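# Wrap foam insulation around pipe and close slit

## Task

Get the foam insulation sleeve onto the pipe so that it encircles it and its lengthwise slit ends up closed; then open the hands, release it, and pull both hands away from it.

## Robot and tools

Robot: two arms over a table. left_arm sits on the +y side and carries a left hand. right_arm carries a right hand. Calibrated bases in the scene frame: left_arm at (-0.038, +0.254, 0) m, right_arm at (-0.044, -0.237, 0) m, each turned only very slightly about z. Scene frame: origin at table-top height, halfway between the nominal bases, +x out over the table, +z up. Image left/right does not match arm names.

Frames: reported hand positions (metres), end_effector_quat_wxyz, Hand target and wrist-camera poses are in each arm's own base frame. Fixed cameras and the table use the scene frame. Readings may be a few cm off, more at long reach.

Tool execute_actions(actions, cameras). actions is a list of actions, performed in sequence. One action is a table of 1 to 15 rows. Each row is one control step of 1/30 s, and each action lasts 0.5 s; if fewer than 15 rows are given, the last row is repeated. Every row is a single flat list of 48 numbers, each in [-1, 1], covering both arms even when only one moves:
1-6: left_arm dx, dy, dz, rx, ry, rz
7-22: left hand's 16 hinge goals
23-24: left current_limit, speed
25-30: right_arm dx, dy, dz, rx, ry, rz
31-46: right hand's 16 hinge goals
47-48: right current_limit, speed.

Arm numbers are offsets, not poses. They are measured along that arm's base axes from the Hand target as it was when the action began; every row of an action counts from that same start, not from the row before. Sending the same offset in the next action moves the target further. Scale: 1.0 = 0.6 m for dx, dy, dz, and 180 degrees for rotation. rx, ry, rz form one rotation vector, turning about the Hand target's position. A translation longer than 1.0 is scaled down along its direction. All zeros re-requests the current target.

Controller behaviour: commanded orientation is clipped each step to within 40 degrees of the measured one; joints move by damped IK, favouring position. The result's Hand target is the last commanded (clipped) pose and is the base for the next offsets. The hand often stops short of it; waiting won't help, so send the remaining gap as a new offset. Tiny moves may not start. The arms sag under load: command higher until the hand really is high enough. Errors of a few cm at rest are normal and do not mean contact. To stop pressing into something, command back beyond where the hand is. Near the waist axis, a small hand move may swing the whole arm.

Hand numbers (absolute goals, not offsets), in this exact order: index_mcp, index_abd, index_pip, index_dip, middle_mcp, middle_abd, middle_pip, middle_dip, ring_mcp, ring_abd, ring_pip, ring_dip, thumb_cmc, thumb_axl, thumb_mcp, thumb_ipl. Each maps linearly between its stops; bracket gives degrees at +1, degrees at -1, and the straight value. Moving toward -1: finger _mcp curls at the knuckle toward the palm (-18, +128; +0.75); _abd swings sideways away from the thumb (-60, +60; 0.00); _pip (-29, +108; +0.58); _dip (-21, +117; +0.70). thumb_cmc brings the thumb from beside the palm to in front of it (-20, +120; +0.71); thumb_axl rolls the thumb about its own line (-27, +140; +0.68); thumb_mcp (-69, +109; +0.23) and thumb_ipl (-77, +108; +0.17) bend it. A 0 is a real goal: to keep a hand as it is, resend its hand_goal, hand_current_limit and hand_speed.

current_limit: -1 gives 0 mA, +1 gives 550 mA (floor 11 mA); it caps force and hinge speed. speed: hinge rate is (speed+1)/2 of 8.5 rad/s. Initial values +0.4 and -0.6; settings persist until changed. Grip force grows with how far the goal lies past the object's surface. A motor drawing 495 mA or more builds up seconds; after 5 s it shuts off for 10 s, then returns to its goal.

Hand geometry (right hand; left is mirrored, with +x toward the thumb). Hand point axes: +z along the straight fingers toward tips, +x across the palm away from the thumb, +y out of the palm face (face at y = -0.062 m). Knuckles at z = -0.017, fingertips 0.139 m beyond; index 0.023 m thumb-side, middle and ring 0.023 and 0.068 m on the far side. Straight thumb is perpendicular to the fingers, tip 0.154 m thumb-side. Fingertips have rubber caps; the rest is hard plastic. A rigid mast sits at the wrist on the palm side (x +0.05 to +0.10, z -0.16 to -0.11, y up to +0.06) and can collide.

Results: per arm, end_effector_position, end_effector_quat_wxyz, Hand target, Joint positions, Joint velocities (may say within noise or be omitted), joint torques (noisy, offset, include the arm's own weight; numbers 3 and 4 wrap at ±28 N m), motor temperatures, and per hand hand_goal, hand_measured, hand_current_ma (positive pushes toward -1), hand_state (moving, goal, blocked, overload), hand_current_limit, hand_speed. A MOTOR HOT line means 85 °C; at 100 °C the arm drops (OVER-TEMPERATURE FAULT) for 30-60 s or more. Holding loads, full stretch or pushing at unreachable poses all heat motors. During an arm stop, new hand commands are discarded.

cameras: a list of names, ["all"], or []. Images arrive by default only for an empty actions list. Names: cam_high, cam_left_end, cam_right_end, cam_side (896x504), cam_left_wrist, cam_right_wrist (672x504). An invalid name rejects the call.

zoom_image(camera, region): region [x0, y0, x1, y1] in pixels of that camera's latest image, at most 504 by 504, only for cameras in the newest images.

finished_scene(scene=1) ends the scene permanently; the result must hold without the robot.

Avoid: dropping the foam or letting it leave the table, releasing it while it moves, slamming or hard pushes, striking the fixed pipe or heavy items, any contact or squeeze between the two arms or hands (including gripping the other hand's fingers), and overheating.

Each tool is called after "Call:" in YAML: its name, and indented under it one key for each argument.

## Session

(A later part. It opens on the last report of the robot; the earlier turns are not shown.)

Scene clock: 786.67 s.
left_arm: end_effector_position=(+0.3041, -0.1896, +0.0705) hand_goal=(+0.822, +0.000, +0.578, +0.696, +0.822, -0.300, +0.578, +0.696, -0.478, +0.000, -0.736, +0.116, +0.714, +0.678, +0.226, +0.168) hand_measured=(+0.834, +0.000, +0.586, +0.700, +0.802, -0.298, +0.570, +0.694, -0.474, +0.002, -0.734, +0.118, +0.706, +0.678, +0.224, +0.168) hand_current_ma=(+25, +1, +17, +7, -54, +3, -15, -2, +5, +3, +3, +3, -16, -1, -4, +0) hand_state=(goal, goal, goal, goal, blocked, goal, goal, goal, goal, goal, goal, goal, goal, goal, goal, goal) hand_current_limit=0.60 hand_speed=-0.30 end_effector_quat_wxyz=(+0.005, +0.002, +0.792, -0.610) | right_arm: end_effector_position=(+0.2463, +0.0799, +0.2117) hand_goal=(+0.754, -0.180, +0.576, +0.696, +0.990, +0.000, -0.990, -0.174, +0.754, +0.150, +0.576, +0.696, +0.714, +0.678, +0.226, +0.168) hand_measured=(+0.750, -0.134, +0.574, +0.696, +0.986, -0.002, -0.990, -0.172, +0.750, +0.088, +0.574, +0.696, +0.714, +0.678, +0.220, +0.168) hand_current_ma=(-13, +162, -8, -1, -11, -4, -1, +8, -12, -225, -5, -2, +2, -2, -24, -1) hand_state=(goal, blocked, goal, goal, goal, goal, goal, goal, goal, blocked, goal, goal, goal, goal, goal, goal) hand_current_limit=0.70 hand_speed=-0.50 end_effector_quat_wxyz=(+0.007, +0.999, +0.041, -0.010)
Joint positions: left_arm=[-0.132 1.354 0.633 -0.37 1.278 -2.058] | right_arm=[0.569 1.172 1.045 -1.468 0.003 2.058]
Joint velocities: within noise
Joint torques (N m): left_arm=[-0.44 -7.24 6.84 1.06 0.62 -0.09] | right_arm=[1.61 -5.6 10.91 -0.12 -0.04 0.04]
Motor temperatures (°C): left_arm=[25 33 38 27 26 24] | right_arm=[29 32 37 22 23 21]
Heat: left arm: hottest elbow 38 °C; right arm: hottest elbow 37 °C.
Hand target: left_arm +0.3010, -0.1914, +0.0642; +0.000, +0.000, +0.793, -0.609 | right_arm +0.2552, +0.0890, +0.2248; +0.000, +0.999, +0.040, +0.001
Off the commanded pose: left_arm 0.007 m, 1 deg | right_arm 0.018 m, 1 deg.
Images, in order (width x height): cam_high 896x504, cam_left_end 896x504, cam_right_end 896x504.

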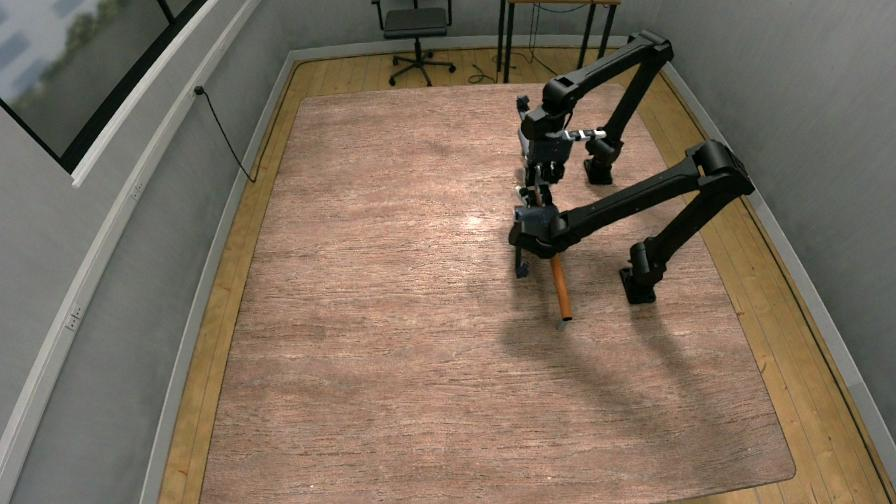

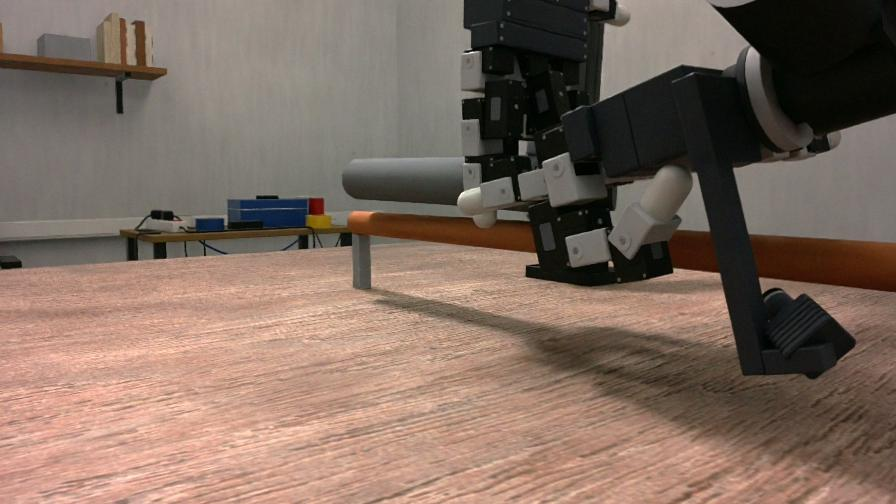

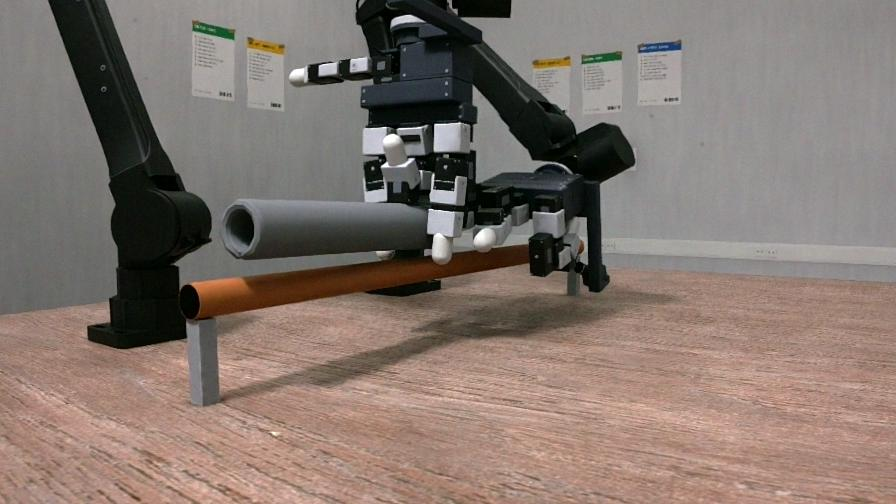

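Call:
execute_actions:
  actions:
    - [[0,0,0,0,0,0,0.822,0.0,0.577,0.696,0.822,-0.3,0.577,0.696,-0.478,0,-0.736,0.116,0.714,0.678,0.226,0.168,0.6,-0.3,-0.0023,0,-0.009,0,0,-0.0055,0.754,-0.18,0.576,0.696,0.99,0,-0.99,-0.174,0.754,0.15,0.576,0.696,0.714,0.678,0.226,0.168,0.7,-0.5]]
    - [[0,0,0,0,0,0,0.822,0.0,0.577,0.696,0.822,-0.3,0.577,0.696,-0.478,0,-0.736,0.116,0.714,0.678,0.226,0.168,0.6,-0.3,-0.0023,0,-0.009,0,0,-0.0055,0.754,-0.18,0.576,0.696,0.99,0,-0.99,-0.174,0.754,0.15,0.576,0.696,0.714,0.678,0.226,0.168,0.7,-0.5]]
  cameras: ["cam_side","cam_right_end","cam_left_wrist"]

Call:
zoom_image:
  camera: "cam_side"
  region: [280, 130, 600, 235]

Call:
zoom_image:
  camera: "cam_right_end"
  region: [205, 205, 275, 290]

Scene clock: 788.83 s.
left_arm: end_effector_position=(+0.3044, -0.1897, +0.0702) hand_goal=(+0.822, +0.000, +0.578, +0.696, +0.822, -0.300, +0.578, +0.696, -0.478, +0.000, -0.736, +0.116, +0.714, +0.678, +0.226, +0.168) hand_measured=(+0.834, -0.002, +0.586, +0.700, +0.802, -0.298, +0.570, +0.694, -0.474, +0.002, -0.734, +0.118, +0.706, +0.678, +0.224, +0.168) hand_current_ma=(+25, -2, +17, +7, -54, +3, -15, -2, +5, +3, +3, +3, -16, -1, -4, +0) hand_state=(goal, goal, goal, goal, blocked, goal, goal, goal, goal, goal, goal, goal, goal, goal, goal, goal) hand_current_limit=0.60 hand_speed=-0.30 end_effector_quat_wxyz=(+0.006, +0.002, +0.792, -0.610) | right_arm: end_effector_position=(+0.2445, +0.0810, +0.2111) hand_goal=(+0.754, -0.180, +0.576, +0.696, +0.990, +0.000, -0.990, -0.174, +0.754, +0.150, +0.576, +0.696, +0.714, +0.678, +0.226, +0.168) hand_measured=(+0.748, -0.134, +0.574, +0.696, +0.986, -0.002, -0.990, -0.172, +0.750, +0.088, +0.574, +0.696, +0.714, +0.678, +0.220, +0.168) hand_current_ma=(-20, +162, -8, -1, -11, -4, -1, +8, -12, -225, -5, -2, +2, -2, -24, -1) hand_state=(goal, blocked, goal, goal, goal, goal, goal, goal, goal, blocked, goal, goal, goal, goal, goal, goal) hand_current_limit=0.70 hand_speed=-0.50 end_effector_quat_wxyz=(+0.007, +1.000, +0.025, -0.009)
Joint positions: left_arm=[-0.132 1.355 0.633 -0.368 1.278 -2.058] | right_arm=[0.569 1.174 1.045 -1.464 0.003 2.089]
Joint torques (N m): left_arm=[-0.21 -7.36 6.75 0.96 0.61 -0.09] | right_arm=[1.49 -5.66 8.91 0.79 -0.04 0.08]
Heat: left arm: hottest elbow 38 °C; right arm: hottest elbow 37 °C.
Hand target: left_arm +0.3011, -0.1914, +0.0641; +0.000, +0.000, +0.793, -0.609 | right_arm +0.2524, +0.0890, +0.2140; +0.000, +1.000, +0.023, +0.001
Off the commanded pose: left_arm 0.007 m, 1 deg | right_arm 0.012 m, 1 deg.
Images, in order (width x height): cam_right_end 896x504, cam_side 896x504, cam_left_wrist 672x504.

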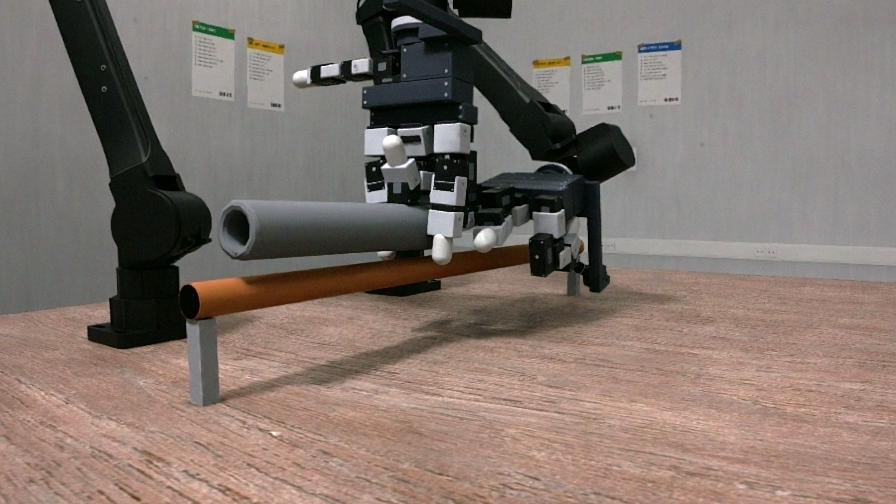

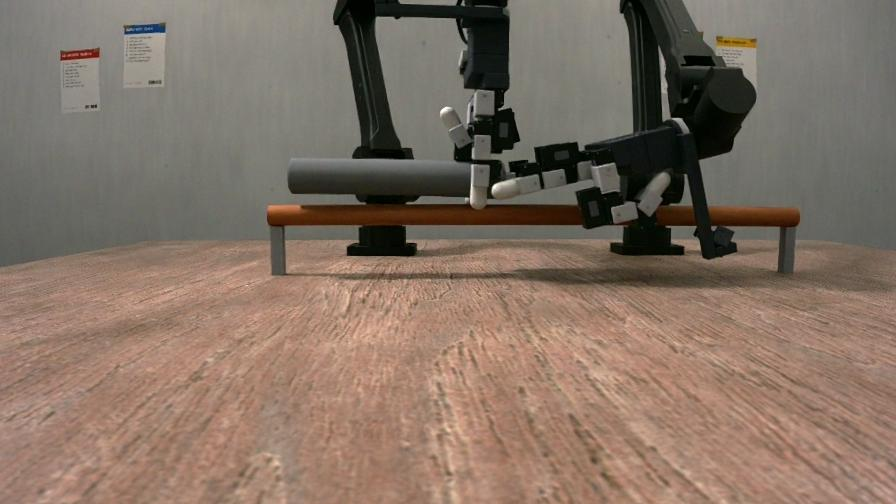

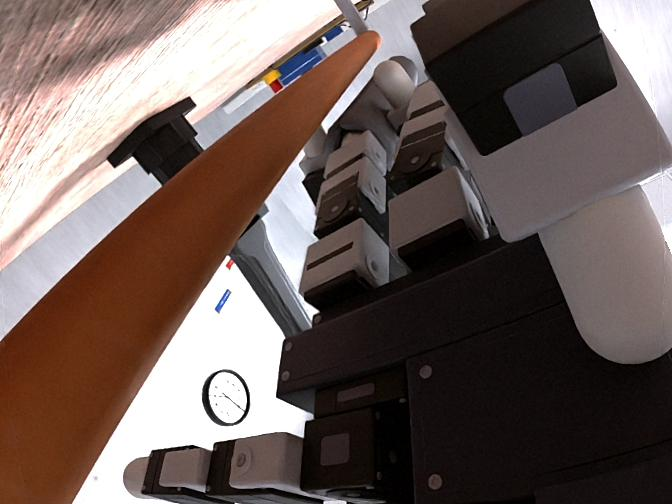

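Scaled by 1.575 from the camera's 896x504 image, which has a finer 1280x720 frame.

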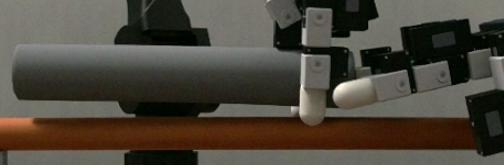

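Scaled by 5.929 from the camera's 896x504 image, which has a finer 1280x720 frame.

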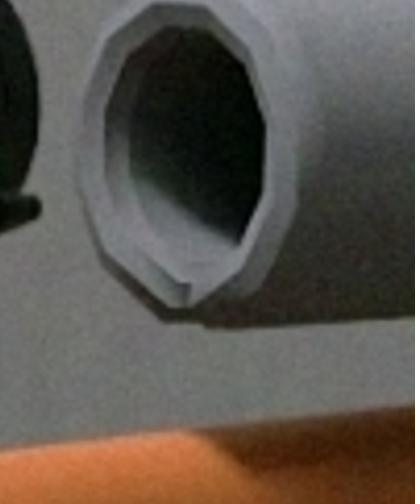

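Call:
execute_actions:
  actions:
    - [[0,0,0,0,0,0,0.822,0.0,0.577,0.696,0.822,-0.3,0.577,0.696,-0.478,0,-0.736,0.116,0.714,0.678,0.226,0.168,0.6,-0.3,-0.001,0,-0.012,0,0,0,0.754,-0.18,0.576,0.696,0.99,0,-0.99,-0.174,0.754,0.15,0.576,0.696,0.714,0.678,0.226,0.168,0.7,-0.5]]
    - [[0,0,0,0,0,0,0.822,0.0,0.577,0.696,0.822,-0.3,0.577,0.696,-0.478,0,-0.736,0.116,0.714,0.678,0.226,0.168,0.6,-0.3,0,0,-0.007,0,0,0,0.754,-0.18,0.576,0.696,0.99,0,-0.99,-0.174,0.754,0.15,0.576,0.696,0.714,0.678,0.226,0.168,0.7,-0.5]]
  cameras: ["cam_side","cam_right_end","cam_high"]

Call:
zoom_image:
  camera: "cam_side"
  region: [280, 130, 600, 235]

Call:
zoom_image:
  camera: "cam_right_end"
  region: [205, 205, 275, 290]

Call:
zoom_image:
  camera: "cam_high"
  region: [520, 170, 570, 220]

Scene clock: 790.27 s.
left_arm: end_effector_position=(+0.3048, -0.1894, +0.0693) hand_goal=(+0.822, +0.000, +0.578, +0.696, +0.822, -0.300, +0.578, +0.696, -0.478, +0.000, -0.736, +0.116, +0.714, +0.678, +0.226, +0.168) hand_measured=(+0.818, -0.018, +0.582, +0.700, +0.802, -0.298, +0.570, +0.694, -0.474, +0.002, -0.734, +0.118, +0.706, +0.678, +0.224, +0.168) hand_current_ma=(-5, -35, +7, +7, -54, +3, -15, -2, +5, +3, +3, +3, -16, -1, -4, +0) hand_state=(goal, goal, goal, goal, blocked, goal, goal, goal, goal, goal, goal, goal, goal, goal, goal, goal) hand_current_limit=0.60 hand_speed=-0.30 end_effector_quat_wxyz=(+0.006, +0.002, +0.793, -0.609) | right_arm: end_effector_position=(+0.2468, +0.0826, +0.2059) hand_goal=(+0.754, -0.180, +0.576, +0.696, +0.990, +0.000, -0.990, -0.174, +0.754, +0.150, +0.576, +0.696, +0.714, +0.678, +0.226, +0.168) hand_measured=(+0.744, -0.134, +0.572, +0.696, +0.986, -0.002, -0.990, -0.172, +0.748, +0.088, +0.574, +0.696, +0.714, +0.678, +0.220, +0.168) hand_current_ma=(-40, +162, -16, -1, -11, -4, -1, +8, -24, -225, -6, -2, +2, -2, -24, -1) hand_state=(goal, blocked, goal, goal, goal, goal, goal, goal, goal, blocked, goal, goal, goal, goal, goal, goal) hand_current_limit=0.70 hand_speed=-0.50 end_effector_quat_wxyz=(+0.004, +1.000, +0.025, -0.004)
Joint positions: left_arm=[-0.132 1.357 0.633 -0.366 1.276 -2.058] | right_arm=[0.569 1.176 1.035 -1.441 0.003 2.091]
Joint torques (N m): left_arm=[-0.5 -7.41 6.84 0.99 0.72 -0.09] | right_arm=[1.79 -5.48 7.43 1.05 -0.04 0.06]
Heat: left arm: hottest elbow 38 °C; right arm: hottest elbow 37 °C.
Hand target: left_arm +0.3011, -0.1914, +0.0641; +0.000, +0.000, +0.793, -0.609 | right_arm +0.2519, +0.0891, +0.2027; +0.000, +1.000, +0.023, +0.001
Off the commanded pose: left_arm 0.007 m, 1 deg | right_arm 0.009 m, 1 deg.
Images, in order (width x height): cam_high 896x504, cam_right_end 896x504, cam_side 896x504.

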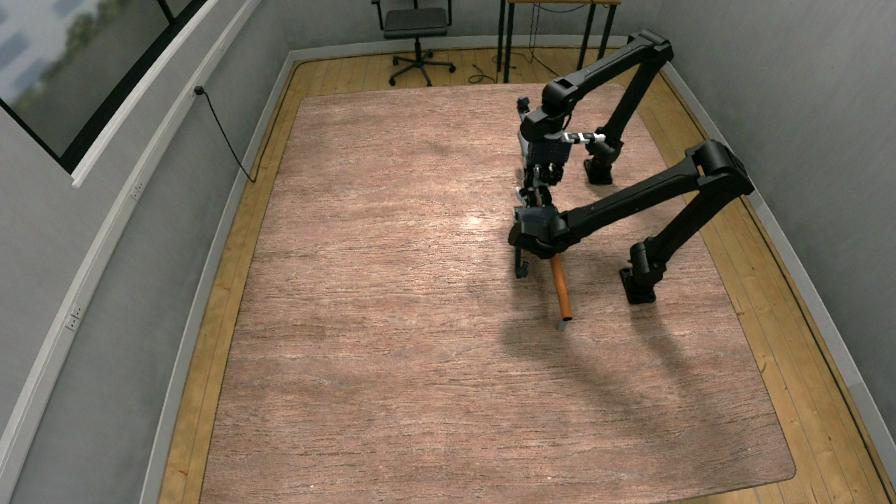

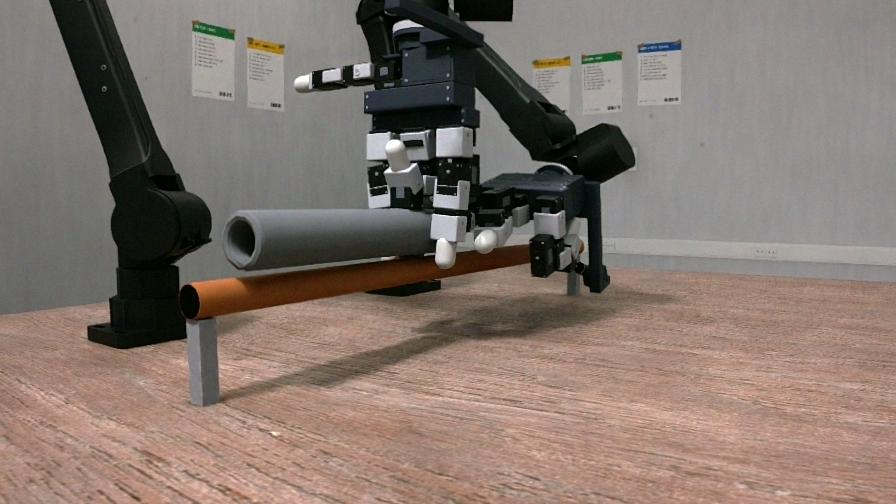

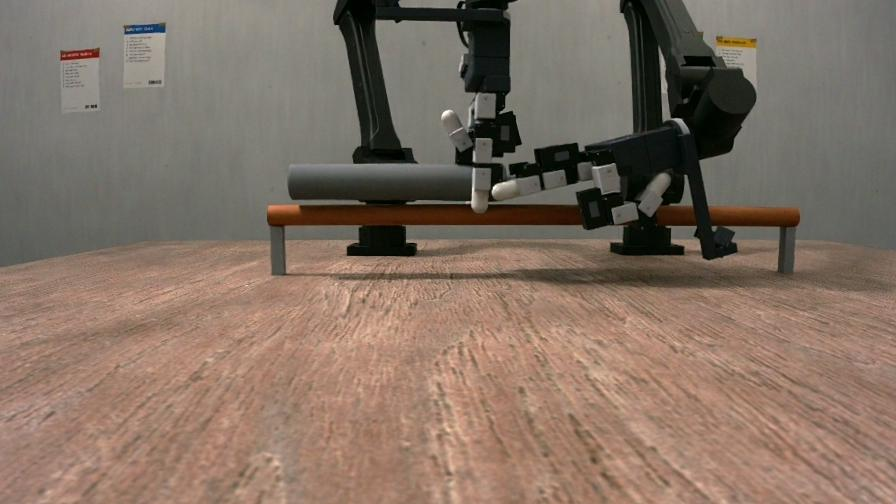

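Scaled by 1.575 from the camera's 896x504 image, which has a finer 1280x720 frame.

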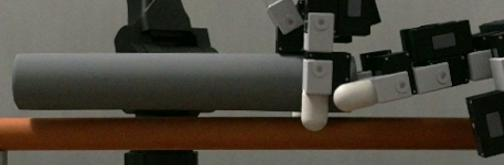

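Scaled by 5.929 from the camera's 896x504 image, which has a finer 1280x720 frame.

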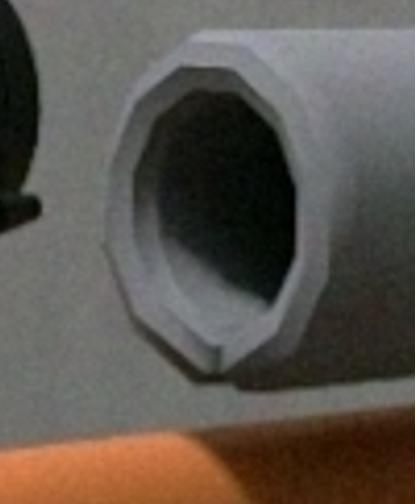

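Scaled by 10.080 from the camera's 896x504 image, which has a finer 1280x720 frame.

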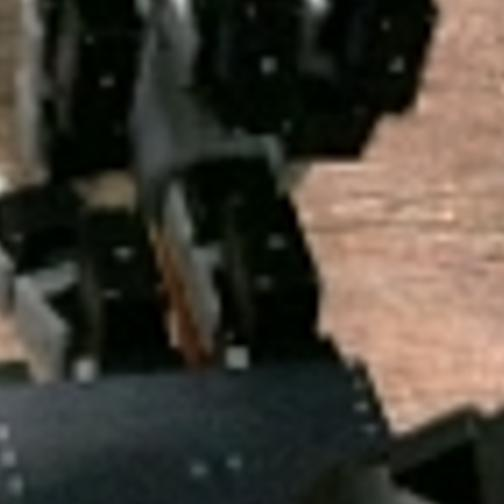

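Call:
execute_actions:
  actions:
    - [[0,0,0,0,0,0,0.822,0.0,0.577,0.696,0.822,-0.3,0.577,0.696,-0.478,0,-0.736,0.116,0.714,0.678,0.226,0.168,0.6,-0.3,-0.009,0,0,0,0,0,0.754,-0.18,0.576,0.696,0.99,0,-0.99,-0.174,0.754,0.15,0.576,0.696,0.714,0.678,0.226,0.168,0.7,-0.5]]
    - [[0,0,0,0,0,0,0.822,0.0,0.577,0.696,0.822,-0.3,0.577,0.696,-0.478,0,-0.736,0.116,0.714,0.678,0.226,0.168,0.6,-0.3,-0.003,0,-0.010,0,0,0,0.754,-0.18,0.576,0.696,0.99,0,-0.99,-0.174,0.754,0.15,0.576,0.696,0.714,0.678,0.226,0.168,0.7,-0.5]]
  cameras: ["cam_side","cam_right_end","cam_high"]

Call:
zoom_image:
  camera: "cam_side"
  region: [280, 130, 600, 235]

Call:
zoom_image:
  camera: "cam_right_end"
  region: [205, 205, 275, 290]

Scene clock: 791.87 s.
left_arm: end_effector_position=(+0.3047, -0.1894, +0.0687) hand_goal=(+0.822, +0.000, +0.578, +0.696, +0.822, -0.300, +0.578, +0.696, -0.478, +0.000, -0.736, +0.116, +0.714, +0.678, +0.226, +0.168) hand_measured=(+0.806, -0.008, +0.576, +0.698, +0.802, -0.298, +0.570, +0.694, -0.474, +0.002, -0.734, +0.118, +0.706, +0.678, +0.224, +0.168) hand_current_ma=(-37, -12, -3, +3, -54, +3, -15, -2, +5, +3, +3, +3, -16, -1, -4, +0) hand_state=(goal, goal, goal, goal, blocked, goal, goal, goal, goal, goal, goal, goal, goal, goal, goal, goal) hand_current_limit=0.60 hand_speed=-0.30 end_effector_quat_wxyz=(+0.005, +0.001, +0.793, -0.609) | right_arm: end_effector_position=(+0.2448, +0.0835, +0.1994) hand_goal=(+0.754, -0.180, +0.576, +0.696, +0.990, +0.000, -0.990, -0.174, +0.754, +0.150, +0.576, +0.696, +0.714, +0.678, +0.226, +0.168) hand_measured=(+0.744, -0.134, +0.572, +0.696, +0.986, -0.002, -0.990, -0.172, +0.746, +0.088, +0.574, +0.696, +0.714, +0.678, +0.220, +0.168) hand_current_ma=(-40, +162, -16, -1, -11, -4, -1, +8, -29, -225, -9, -2, +2, -2, -24, -1) hand_state=(goal, blocked, goal, goal, goal, goal, goal, goal, goal, blocked, goal, goal, goal, goal, goal, goal) hand_current_limit=0.70 hand_speed=-0.50 end_effector_quat_wxyz=(+0.004, +1.000, +0.024, -0.004)
Joint positions: left_arm=[-0.132 1.359 0.633 -0.366 1.276 -2.058] | right_arm=[0.575 1.176 1.018 -1.424 0.003 2.097]
Joint torques (N m): left_arm=[-0.38 -7.53 6.8 0.99 0.7 -0.1] | right_arm=[2.02 -6.53 6.56 0.8 -0.17 0.03]
Heat: left arm: hottest elbow 38 °C; right arm: hottest elbow 37 °C.
Hand target: left_arm +0.3011, -0.1914, +0.0641; +0.000, +0.000, +0.793, -0.609 | right_arm +0.2447, +0.0890, +0.1966; +0.000, +1.000, +0.023, +0.001
Off the commanded pose: left_arm 0.006 m, 1 deg | right_arm 0.006 m, 1 deg.
joint sent to its limit (right arm) — joint 6 (wrist roll), upper limit. The joint targets still meet the commanded pose.
Images, in order (width x height): cam_high 896x504, cam_right_end 896x504, cam_side 896x504.

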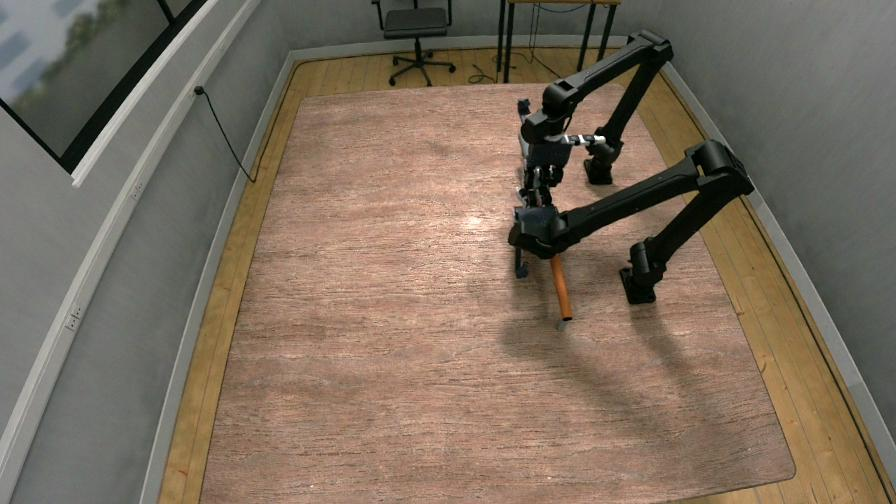

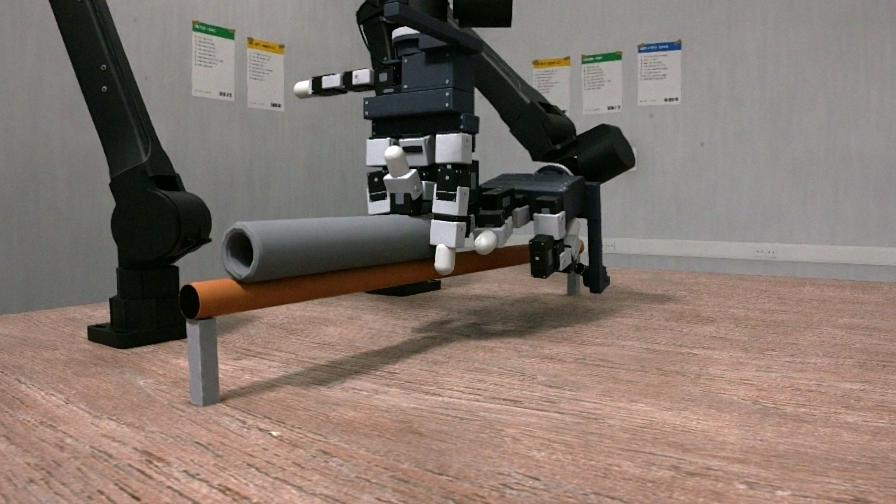

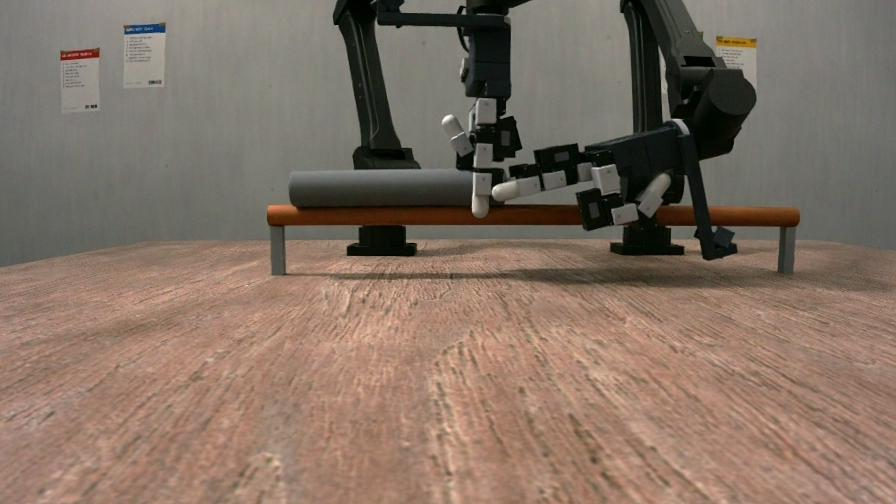

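Scaled by 1.575 from the camera's 896x504 image, which has a finer 1280x720 frame.

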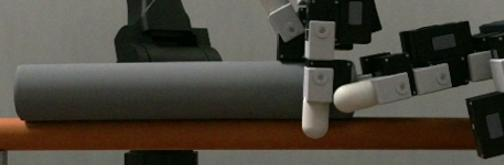

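Scaled by 5.929 from the camera's 896x504 image, which has a finer 1280x720 frame.

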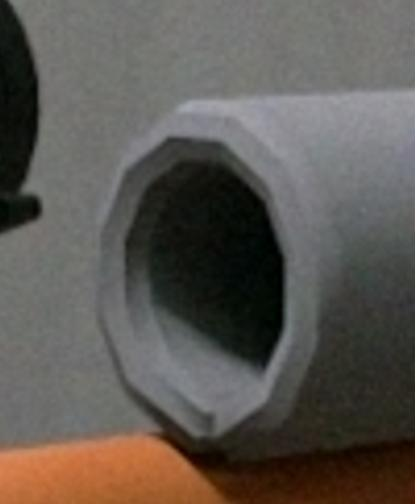

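Call:
execute_actions:
  actions:
    - [[0,0,0,0,0,0,0.822,0.0,0.577,0.696,0.822,-0.3,0.577,0.696,-0.478,0,-0.736,0.116,0.714,0.678,0.226,0.168,0.6,-0.3,-0.004,-0.004,0.003,0,0,0,0.754,-0.22,0.576,0.696,0.99,0,-0.99,-0.174,0.754,0.19,0.576,0.696,0.714,0.678,0.226,0.168,0.7,-0.5]]
    - [[0,0,0,0,0,0,0.822,0.0,0.577,0.696,0.822,-0.3,0.577,0.696,-0.478,0,-0.736,0.116,0.714,0.678,0.226,0.168,0.6,-0.3,-0.005,0,0,0,0,0,0.754,-0.22,0.576,0.696,0.99,0,-0.99,-0.174,0.754,0.19,0.576,0.696,0.714,0.678,0.226,0.168,0.7,-0.5]]
  cameras: ["cam_side","cam_right_end","cam_high","cam_left_wrist"]

Call:
zoom_image:
  camera: "cam_right_end"
  region: [205, 205, 275, 290]

Call:
zoom_image:
  camera: "cam_left_wrist"
  region: [300, 20, 440, 140]

Scene clock: 793.57 s.
left_arm: end_effector_position=(+0.3047, -0.1894, +0.0687) hand_goal=(+0.822, +0.000, +0.578, +0.696, +0.822, -0.300, +0.578, +0.696, -0.478, +0.000, -0.736, +0.116, +0.714, +0.678, +0.226, +0.168) hand_measured=(+0.806, -0.002, +0.576, +0.698, +0.802, -0.298, +0.570, +0.694, -0.474, +0.002, -0.734, +0.118, +0.706, +0.678, +0.224, +0.168) hand_current_ma=(-38, -2, -4, +3, -54, +3, -15, -2, +5, +3, +3, +3, -16, -1, -4, +0) hand_state=(goal, goal, goal, goal, blocked, goal, goal, goal, goal, goal, goal, goal, goal, goal, goal, goal) hand_current_limit=0.60 hand_speed=-0.30 end_effector_quat_wxyz=(+0.005, +0.001, +0.793, -0.609) | right_arm: end_effector_position=(+0.2433, +0.0829, +0.1987) hand_goal=(+0.754, -0.220, +0.576, +0.696, +0.990, +0.000, -0.990, -0.174, +0.754, +0.190, +0.576, +0.696, +0.714, +0.678, +0.226, +0.168) hand_measured=(+0.744, -0.136, +0.572, +0.696, +0.986, -0.002, -0.990, -0.172, +0.746, +0.090, +0.574, +0.696, +0.714, +0.678, +0.220, +0.168) hand_current_ma=(-40, +316, -16, -1, -11, -4, -1, +8, -29, -381, -9, -2, +2, -2, -24, -1) hand_state=(goal, blocked, goal, goal, goal, goal, goal, goal, goal, blocked, goal, goal, goal, goal, goal, goal) hand_current_limit=0.70 hand_speed=-0.50 end_effector_quat_wxyz=(+0.003, +1.000, +0.025, -0.003)
Joint positions: left_arm=[-0.132 1.359 0.633 -0.366 1.276 -2.058] | right_arm=[0.576 1.169 1.011 -1.421 0.003 2.097]
Joint torques (N m): left_arm=[-0.67 -7.53 6.74 1.01 0.72 -0.09] | right_arm=[1.96 -7.06 6.46 0.47 -0.23 0.03]
Heat: left arm: hottest elbow 38 °C; right arm: hottest elbow 37 °C.
Hand target: left_arm +0.3011, -0.1914, +0.0641; +0.000, +0.000, +0.793, -0.609 | right_arm +0.2393, +0.0866, +0.1983; +0.000, +1.000, +0.023, +0.001
Off the commanded pose: left_arm 0.006 m, 1 deg | right_arm 0.005 m, 1 deg.
joint sent to its limit (right arm) — joint 6 (wrist roll), upper limit. The joint targets still meet the commanded pose.
Images, in order (width x height): cam_high 896x504, cam_right_end 896x504, cam_side 896x504, cam_left_wrist 672x504.

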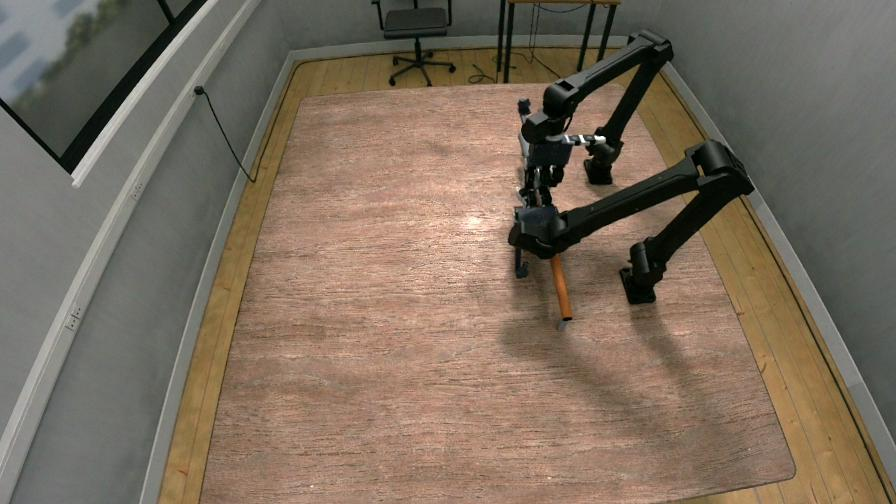

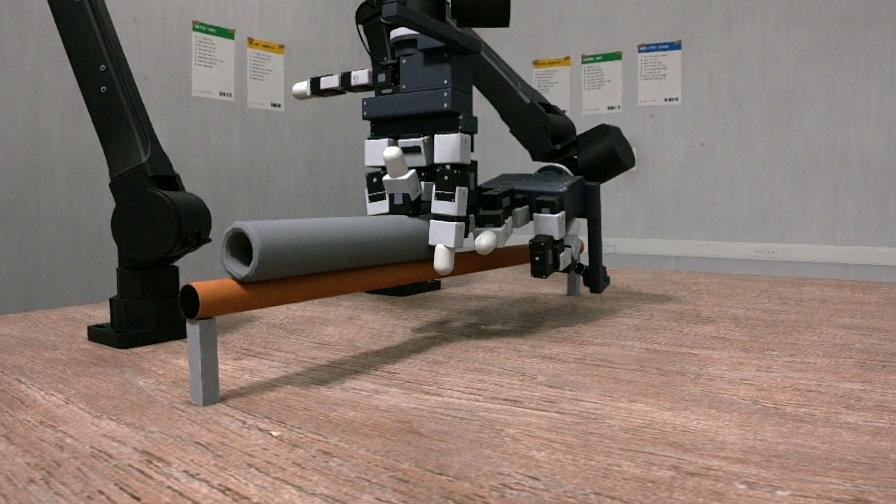

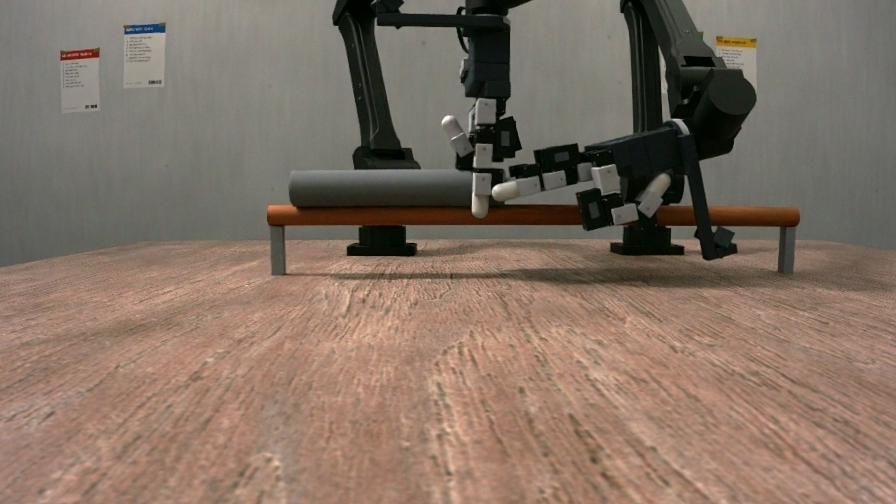

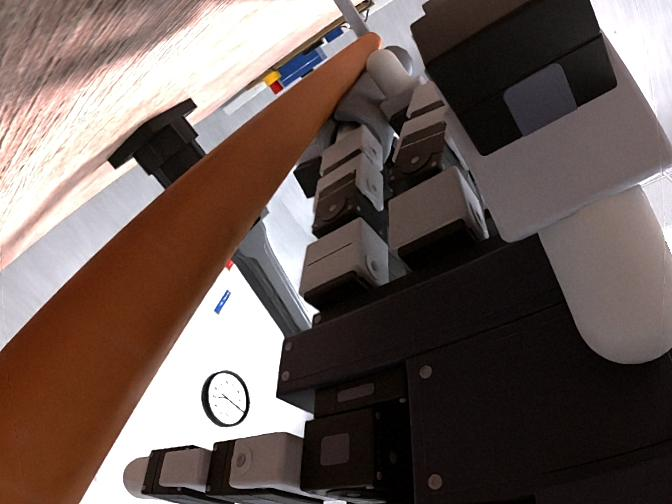

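Scaled by 5.929 from the camera's 896x504 image, which has a finer 1280x720 frame.

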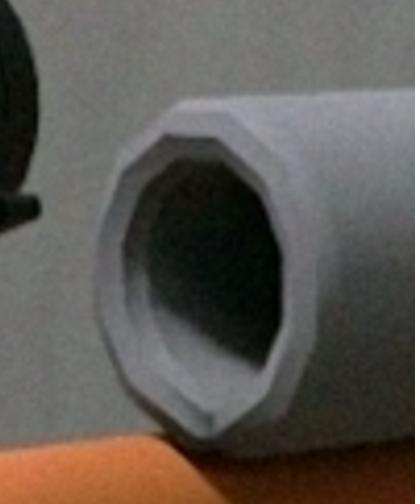

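Scaled by 3.600 from the camera's 672x504 image, which has a finer 960x720 frame.

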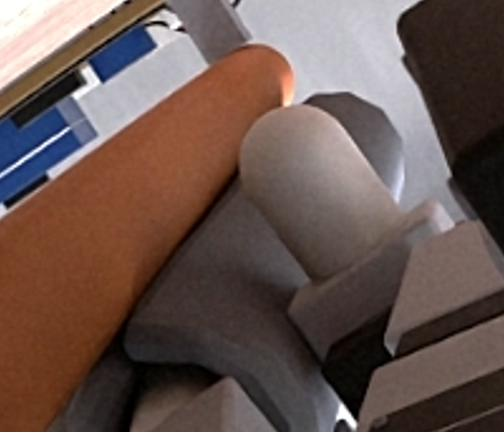

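Call:
execute_actions:
  actions:
    - [[0,0,0,0,0,0,0.822,0.0,0.577,0.696,0.822,-0.3,0.577,0.696,-0.478,0,-0.736,0.116,0.714,0.678,0.226,0.168,0.6,-0.3,-0.008,-0.004,0.003,0,0,0,0.754,-0.22,0.576,0.696,0.99,0,-0.99,-0.174,0.754,0.19,0.576,0.696,0.714,0.678,0.226,0.168,0.7,-0.5]]
  cameras: ["cam_right_end","cam_high"]

Call:
zoom_image:
  camera: "cam_right_end"
  region: [205, 205, 275, 290]

Call:
zoom_image:
  camera: "cam_high"
  region: [500, 90, 600, 230]

Scene clock: 794.50 s.
left_arm: end_effector_position=(+0.3047, -0.1894, +0.0687) hand_goal=(+0.822, +0.000, +0.578, +0.696, +0.822, -0.300, +0.578, +0.696, -0.478, +0.000, -0.736, +0.116, +0.714, +0.678, +0.226, +0.168) hand_measured=(+0.806, -0.002, +0.576, +0.698, +0.802, -0.298, +0.570, +0.694, -0.474, +0.002, -0.734, +0.118, +0.706, +0.678, +0.224, +0.168) hand_current_ma=(-38, -1, -4, +3, -54, +3, -15, -2, +5, +3, +3, +3, -16, -1, -4, +0) hand_state=(goal, goal, goal, goal, blocked, goal, goal, goal, goal, goal, goal, goal, goal, goal, goal, goal) hand_current_limit=0.60 hand_speed=-0.30 end_effector_quat_wxyz=(+0.005, +0.001, +0.793, -0.609) | right_arm: end_effector_position=(+0.2400, +0.0814, +0.1993) hand_goal=(+0.754, -0.220, +0.576, +0.696, +0.990, +0.000, -0.990, -0.174, +0.754, +0.190, +0.576, +0.696, +0.714, +0.678, +0.226, +0.168) hand_measured=(+0.744, -0.136, +0.572, +0.696, +0.988, -0.002, -0.990, -0.172, +0.746, +0.090, +0.572, +0.696, +0.714, +0.678, +0.220, +0.168) hand_current_ma=(-40, +316, -16, -1, -10, -4, -1, +8, -28, -381, -11, -2, +2, -2, -24, -1) hand_state=(goal, blocked, goal, goal, goal, goal, goal, goal, goal, blocked, goal, goal, goal, goal, goal, goal) hand_current_limit=0.70 hand_speed=-0.50 end_effector_quat_wxyz=(+0.002, +1.000, +0.026, +0.000)
Joint positions: left_arm=[-0.132 1.359 0.633 -0.366 1.276 -2.058] | right_arm=[0.578 1.154 1.003 -1.421 0.003 2.097]
Joint torques (N m): left_arm=[-0.5 -7.65 6.75 0.9 0.71 -0.07] | right_arm=[1.9 -7.18 6.65 0.12 -0.25 0.03]
Heat: left arm: hottest elbow 38 °C; right arm: hottest elbow 37 °C.
Hand target: left_arm +0.3011, -0.1914, +0.0641; +0.000, +0.000, +0.793, -0.609 | right_arm +0.2346, +0.0842, +0.2003; +0.000, +1.000, +0.023, +0.001
Off the commanded pose: left_arm 0.006 m, 1 deg | right_arm 0.006 m, 0 deg.
joint sent to its limit (right arm) — joint 6 (wrist roll), upper limit. The joint targets still meet the commanded pose.
Images, in order (width x height): cam_high 896x504, cam_right_end 896x504.

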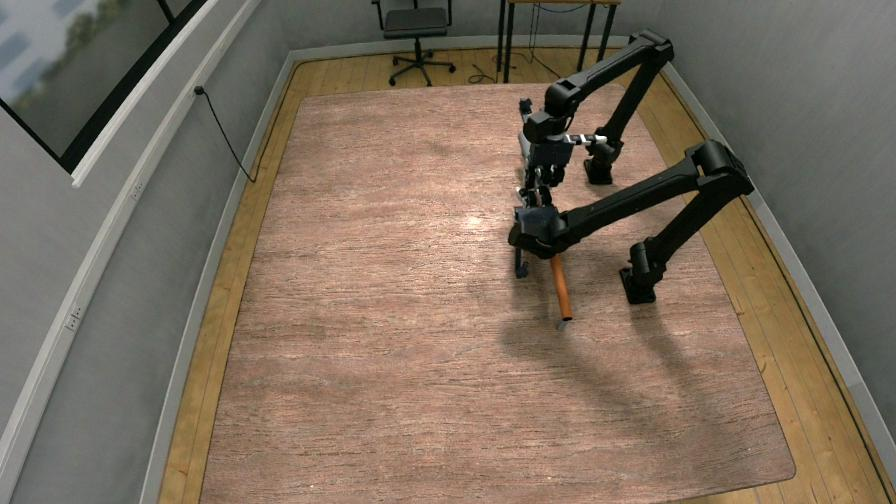

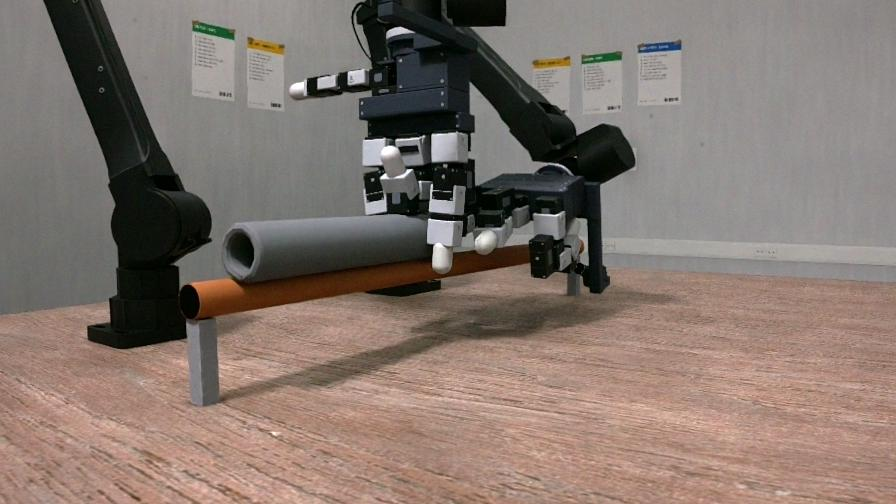

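Scaled by 5.929 from the camera's 896x504 image, which has a finer 1280x720 frame.

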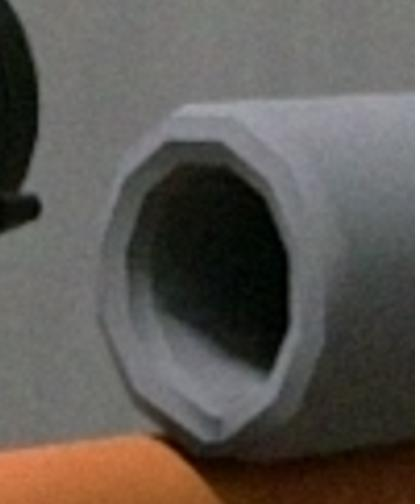

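Scaled by 3.600 from the camera's 896x504 image, which has a finer 1280x720 frame.

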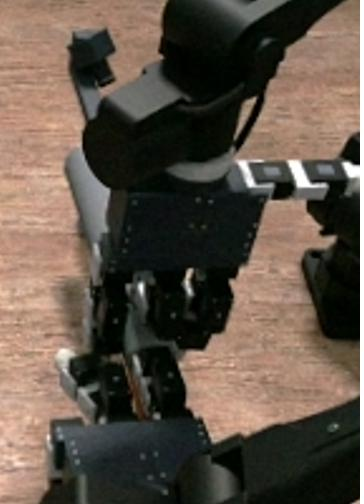

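Call:
execute_actions:
  actions:
    - [[0,0,0,0,0,0,0.822,-0.05,0.577,0.696,0.822,-0.3,0.577,0.696,-0.478,0,-0.736,0.116,0.714,0.678,0.226,0.168,0.6,-0.5,-0.002,0,0.008,0,0,0,0.754,-0.22,0.576,0.696,0.99,0,-0.99,-0.174,0.754,0.19,0.576,0.696,0.714,0.678,0.226,0.168,0.7,-0.5]]
    - [[0,0,0,0,0,0,0.822,-0.1,0.577,0.696,0.822,-0.3,0.577,0.696,-0.478,0,-0.736,0.116,0.714,0.678,0.226,0.168,0.6,-0.5,0,0,0.004,0,0,0,0.754,-0.22,0.576,0.696,0.99,0,-0.99,-0.174,0.754,0.19,0.576,0.696,0.714,0.678,0.226,0.168,0.7,-0.5]]
  cameras: ["cam_right_end","cam_high","cam_side"]

Call:
zoom_image:
  camera: "cam_right_end"
  region: [205, 205, 275, 290]

Call:
zoom_image:
  camera: "cam_high"
  region: [520, 160, 580, 220]

Scene clock: 796.17 s.
left_arm: end_effector_position=(+0.3018, -0.1897, +0.0671) hand_goal=(+0.822, -0.100, +0.578, +0.696, +0.822, -0.300, +0.578, +0.696, -0.478, +0.000, -0.736, +0.116, +0.714, +0.678, +0.226, +0.168) hand_measured=(+0.814, -0.048, +0.578, +0.698, +0.802, -0.298, +0.570, +0.694, -0.474, +0.002, -0.734, +0.118, +0.706, +0.678, +0.224, +0.168) hand_current_ma=(-19, +137, -1, +3, -54, +3, -15, -2, +5, +3, +3, +3, -16, -1, -4, +0) hand_state=(goal, blocked, goal, goal, blocked, goal, goal, goal, goal, goal, goal, goal, goal, goal, goal, goal) hand_current_limit=0.60 hand_speed=-0.50 end_effector_quat_wxyz=(+0.002, +0.000, +0.793, -0.609) | right_arm: end_effector_position=(+0.2395, +0.0812, +0.1997) hand_goal=(+0.754, -0.220, +0.576, +0.696, +0.990, +0.000, -0.990, -0.174, +0.754, +0.190, +0.576, +0.696, +0.714, +0.678, +0.226, +0.168) hand_measured=(+0.744, -0.138, +0.572, +0.696, +0.988, -0.002, -0.990, -0.172, +0.746, +0.090, +0.572, +0.696, +0.714, +0.678, +0.220, +0.168) hand_current_ma=(-40, +314, -16, -1, -10, -4, -1, +8, -28, -381, -11, -2, +2, -2, -24, -1) hand_state=(goal, blocked, goal, goal, goal, goal, goal, goal, goal, blocked, goal, goal, goal, goal, goal, goal) hand_current_limit=0.70 hand_speed=-0.50 end_effector_quat_wxyz=(+0.002, +1.000, +0.026, -0.001)
Joint positions: left_arm=[-0.133 1.359 0.627 -0.366 1.277 -2.058] | right_arm=[0.579 1.153 1.003 -1.423 0.003 2.097]
Joint torques (N m): left_arm=[-0.32 -7.65 7.21 1.02 0.65 -0.08] | right_arm=[2.14 -7.41 7.82 -0.4 -0.3 0.05]
Heat: left arm: hottest elbow 38 °C; right arm: hottest elbow 37 °C.
Hand target: left_arm +0.3012, -0.1914, +0.0641; +0.000, +0.000, +0.793, -0.609 | right_arm +0.2333, +0.0842, +0.2075; +0.000, +1.000, +0.023, +0.001
Off the commanded pose: left_arm 0.004 m, 0 deg | right_arm 0.010 m, 1 deg.
joint sent to its limit (right arm) — joint 6 (wrist roll), upper limit. The joint targets still meet the commanded pose.
Images, in order (width x height): cam_high 896x504, cam_right_end 896x504, cam_side 896x504.

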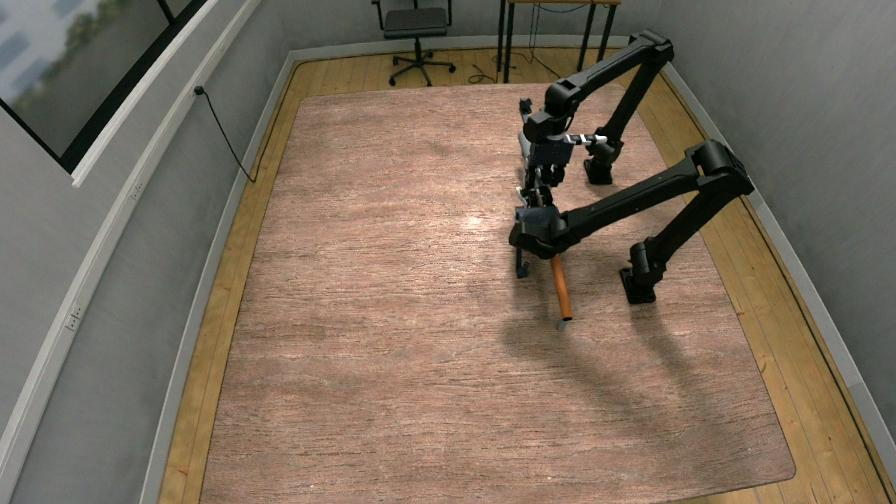

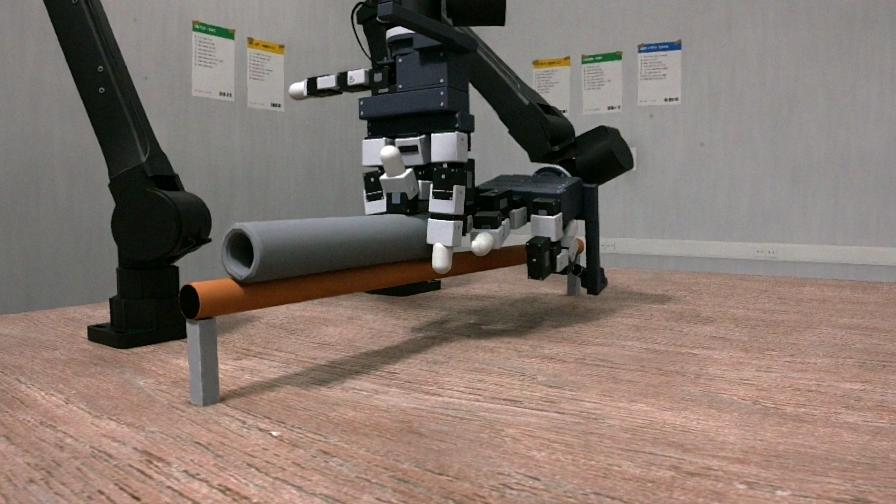

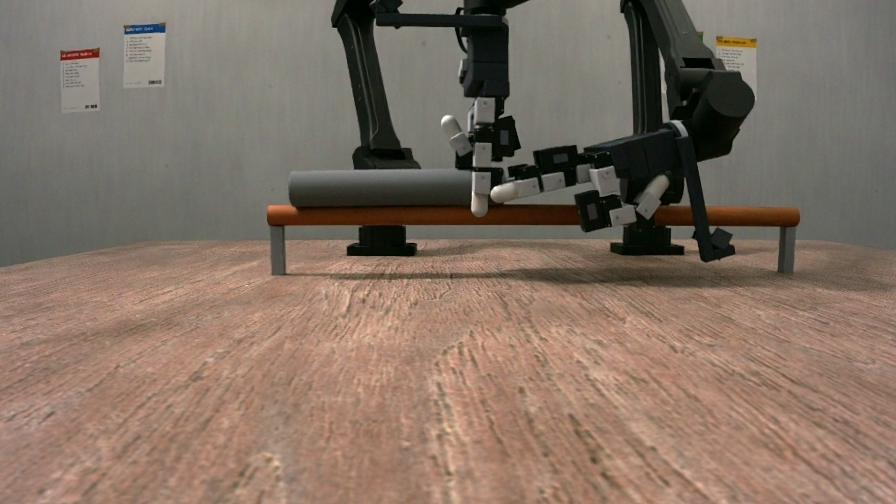

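Scaled by 5.929 from the camera's 896x504 image, which has a finer 1280x720 frame.

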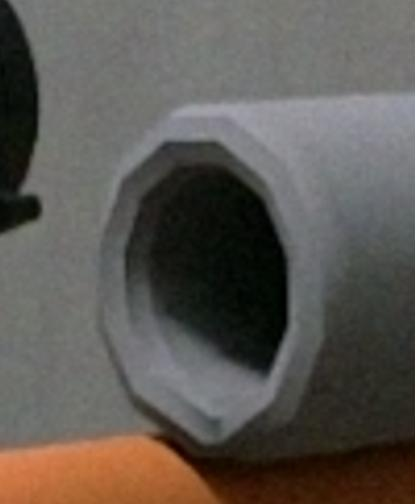

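Scaled by 8.400 from the camera's 896x504 image, which has a finer 1280x720 frame.

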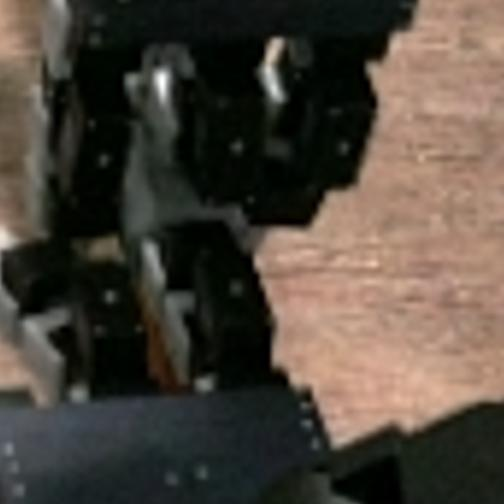

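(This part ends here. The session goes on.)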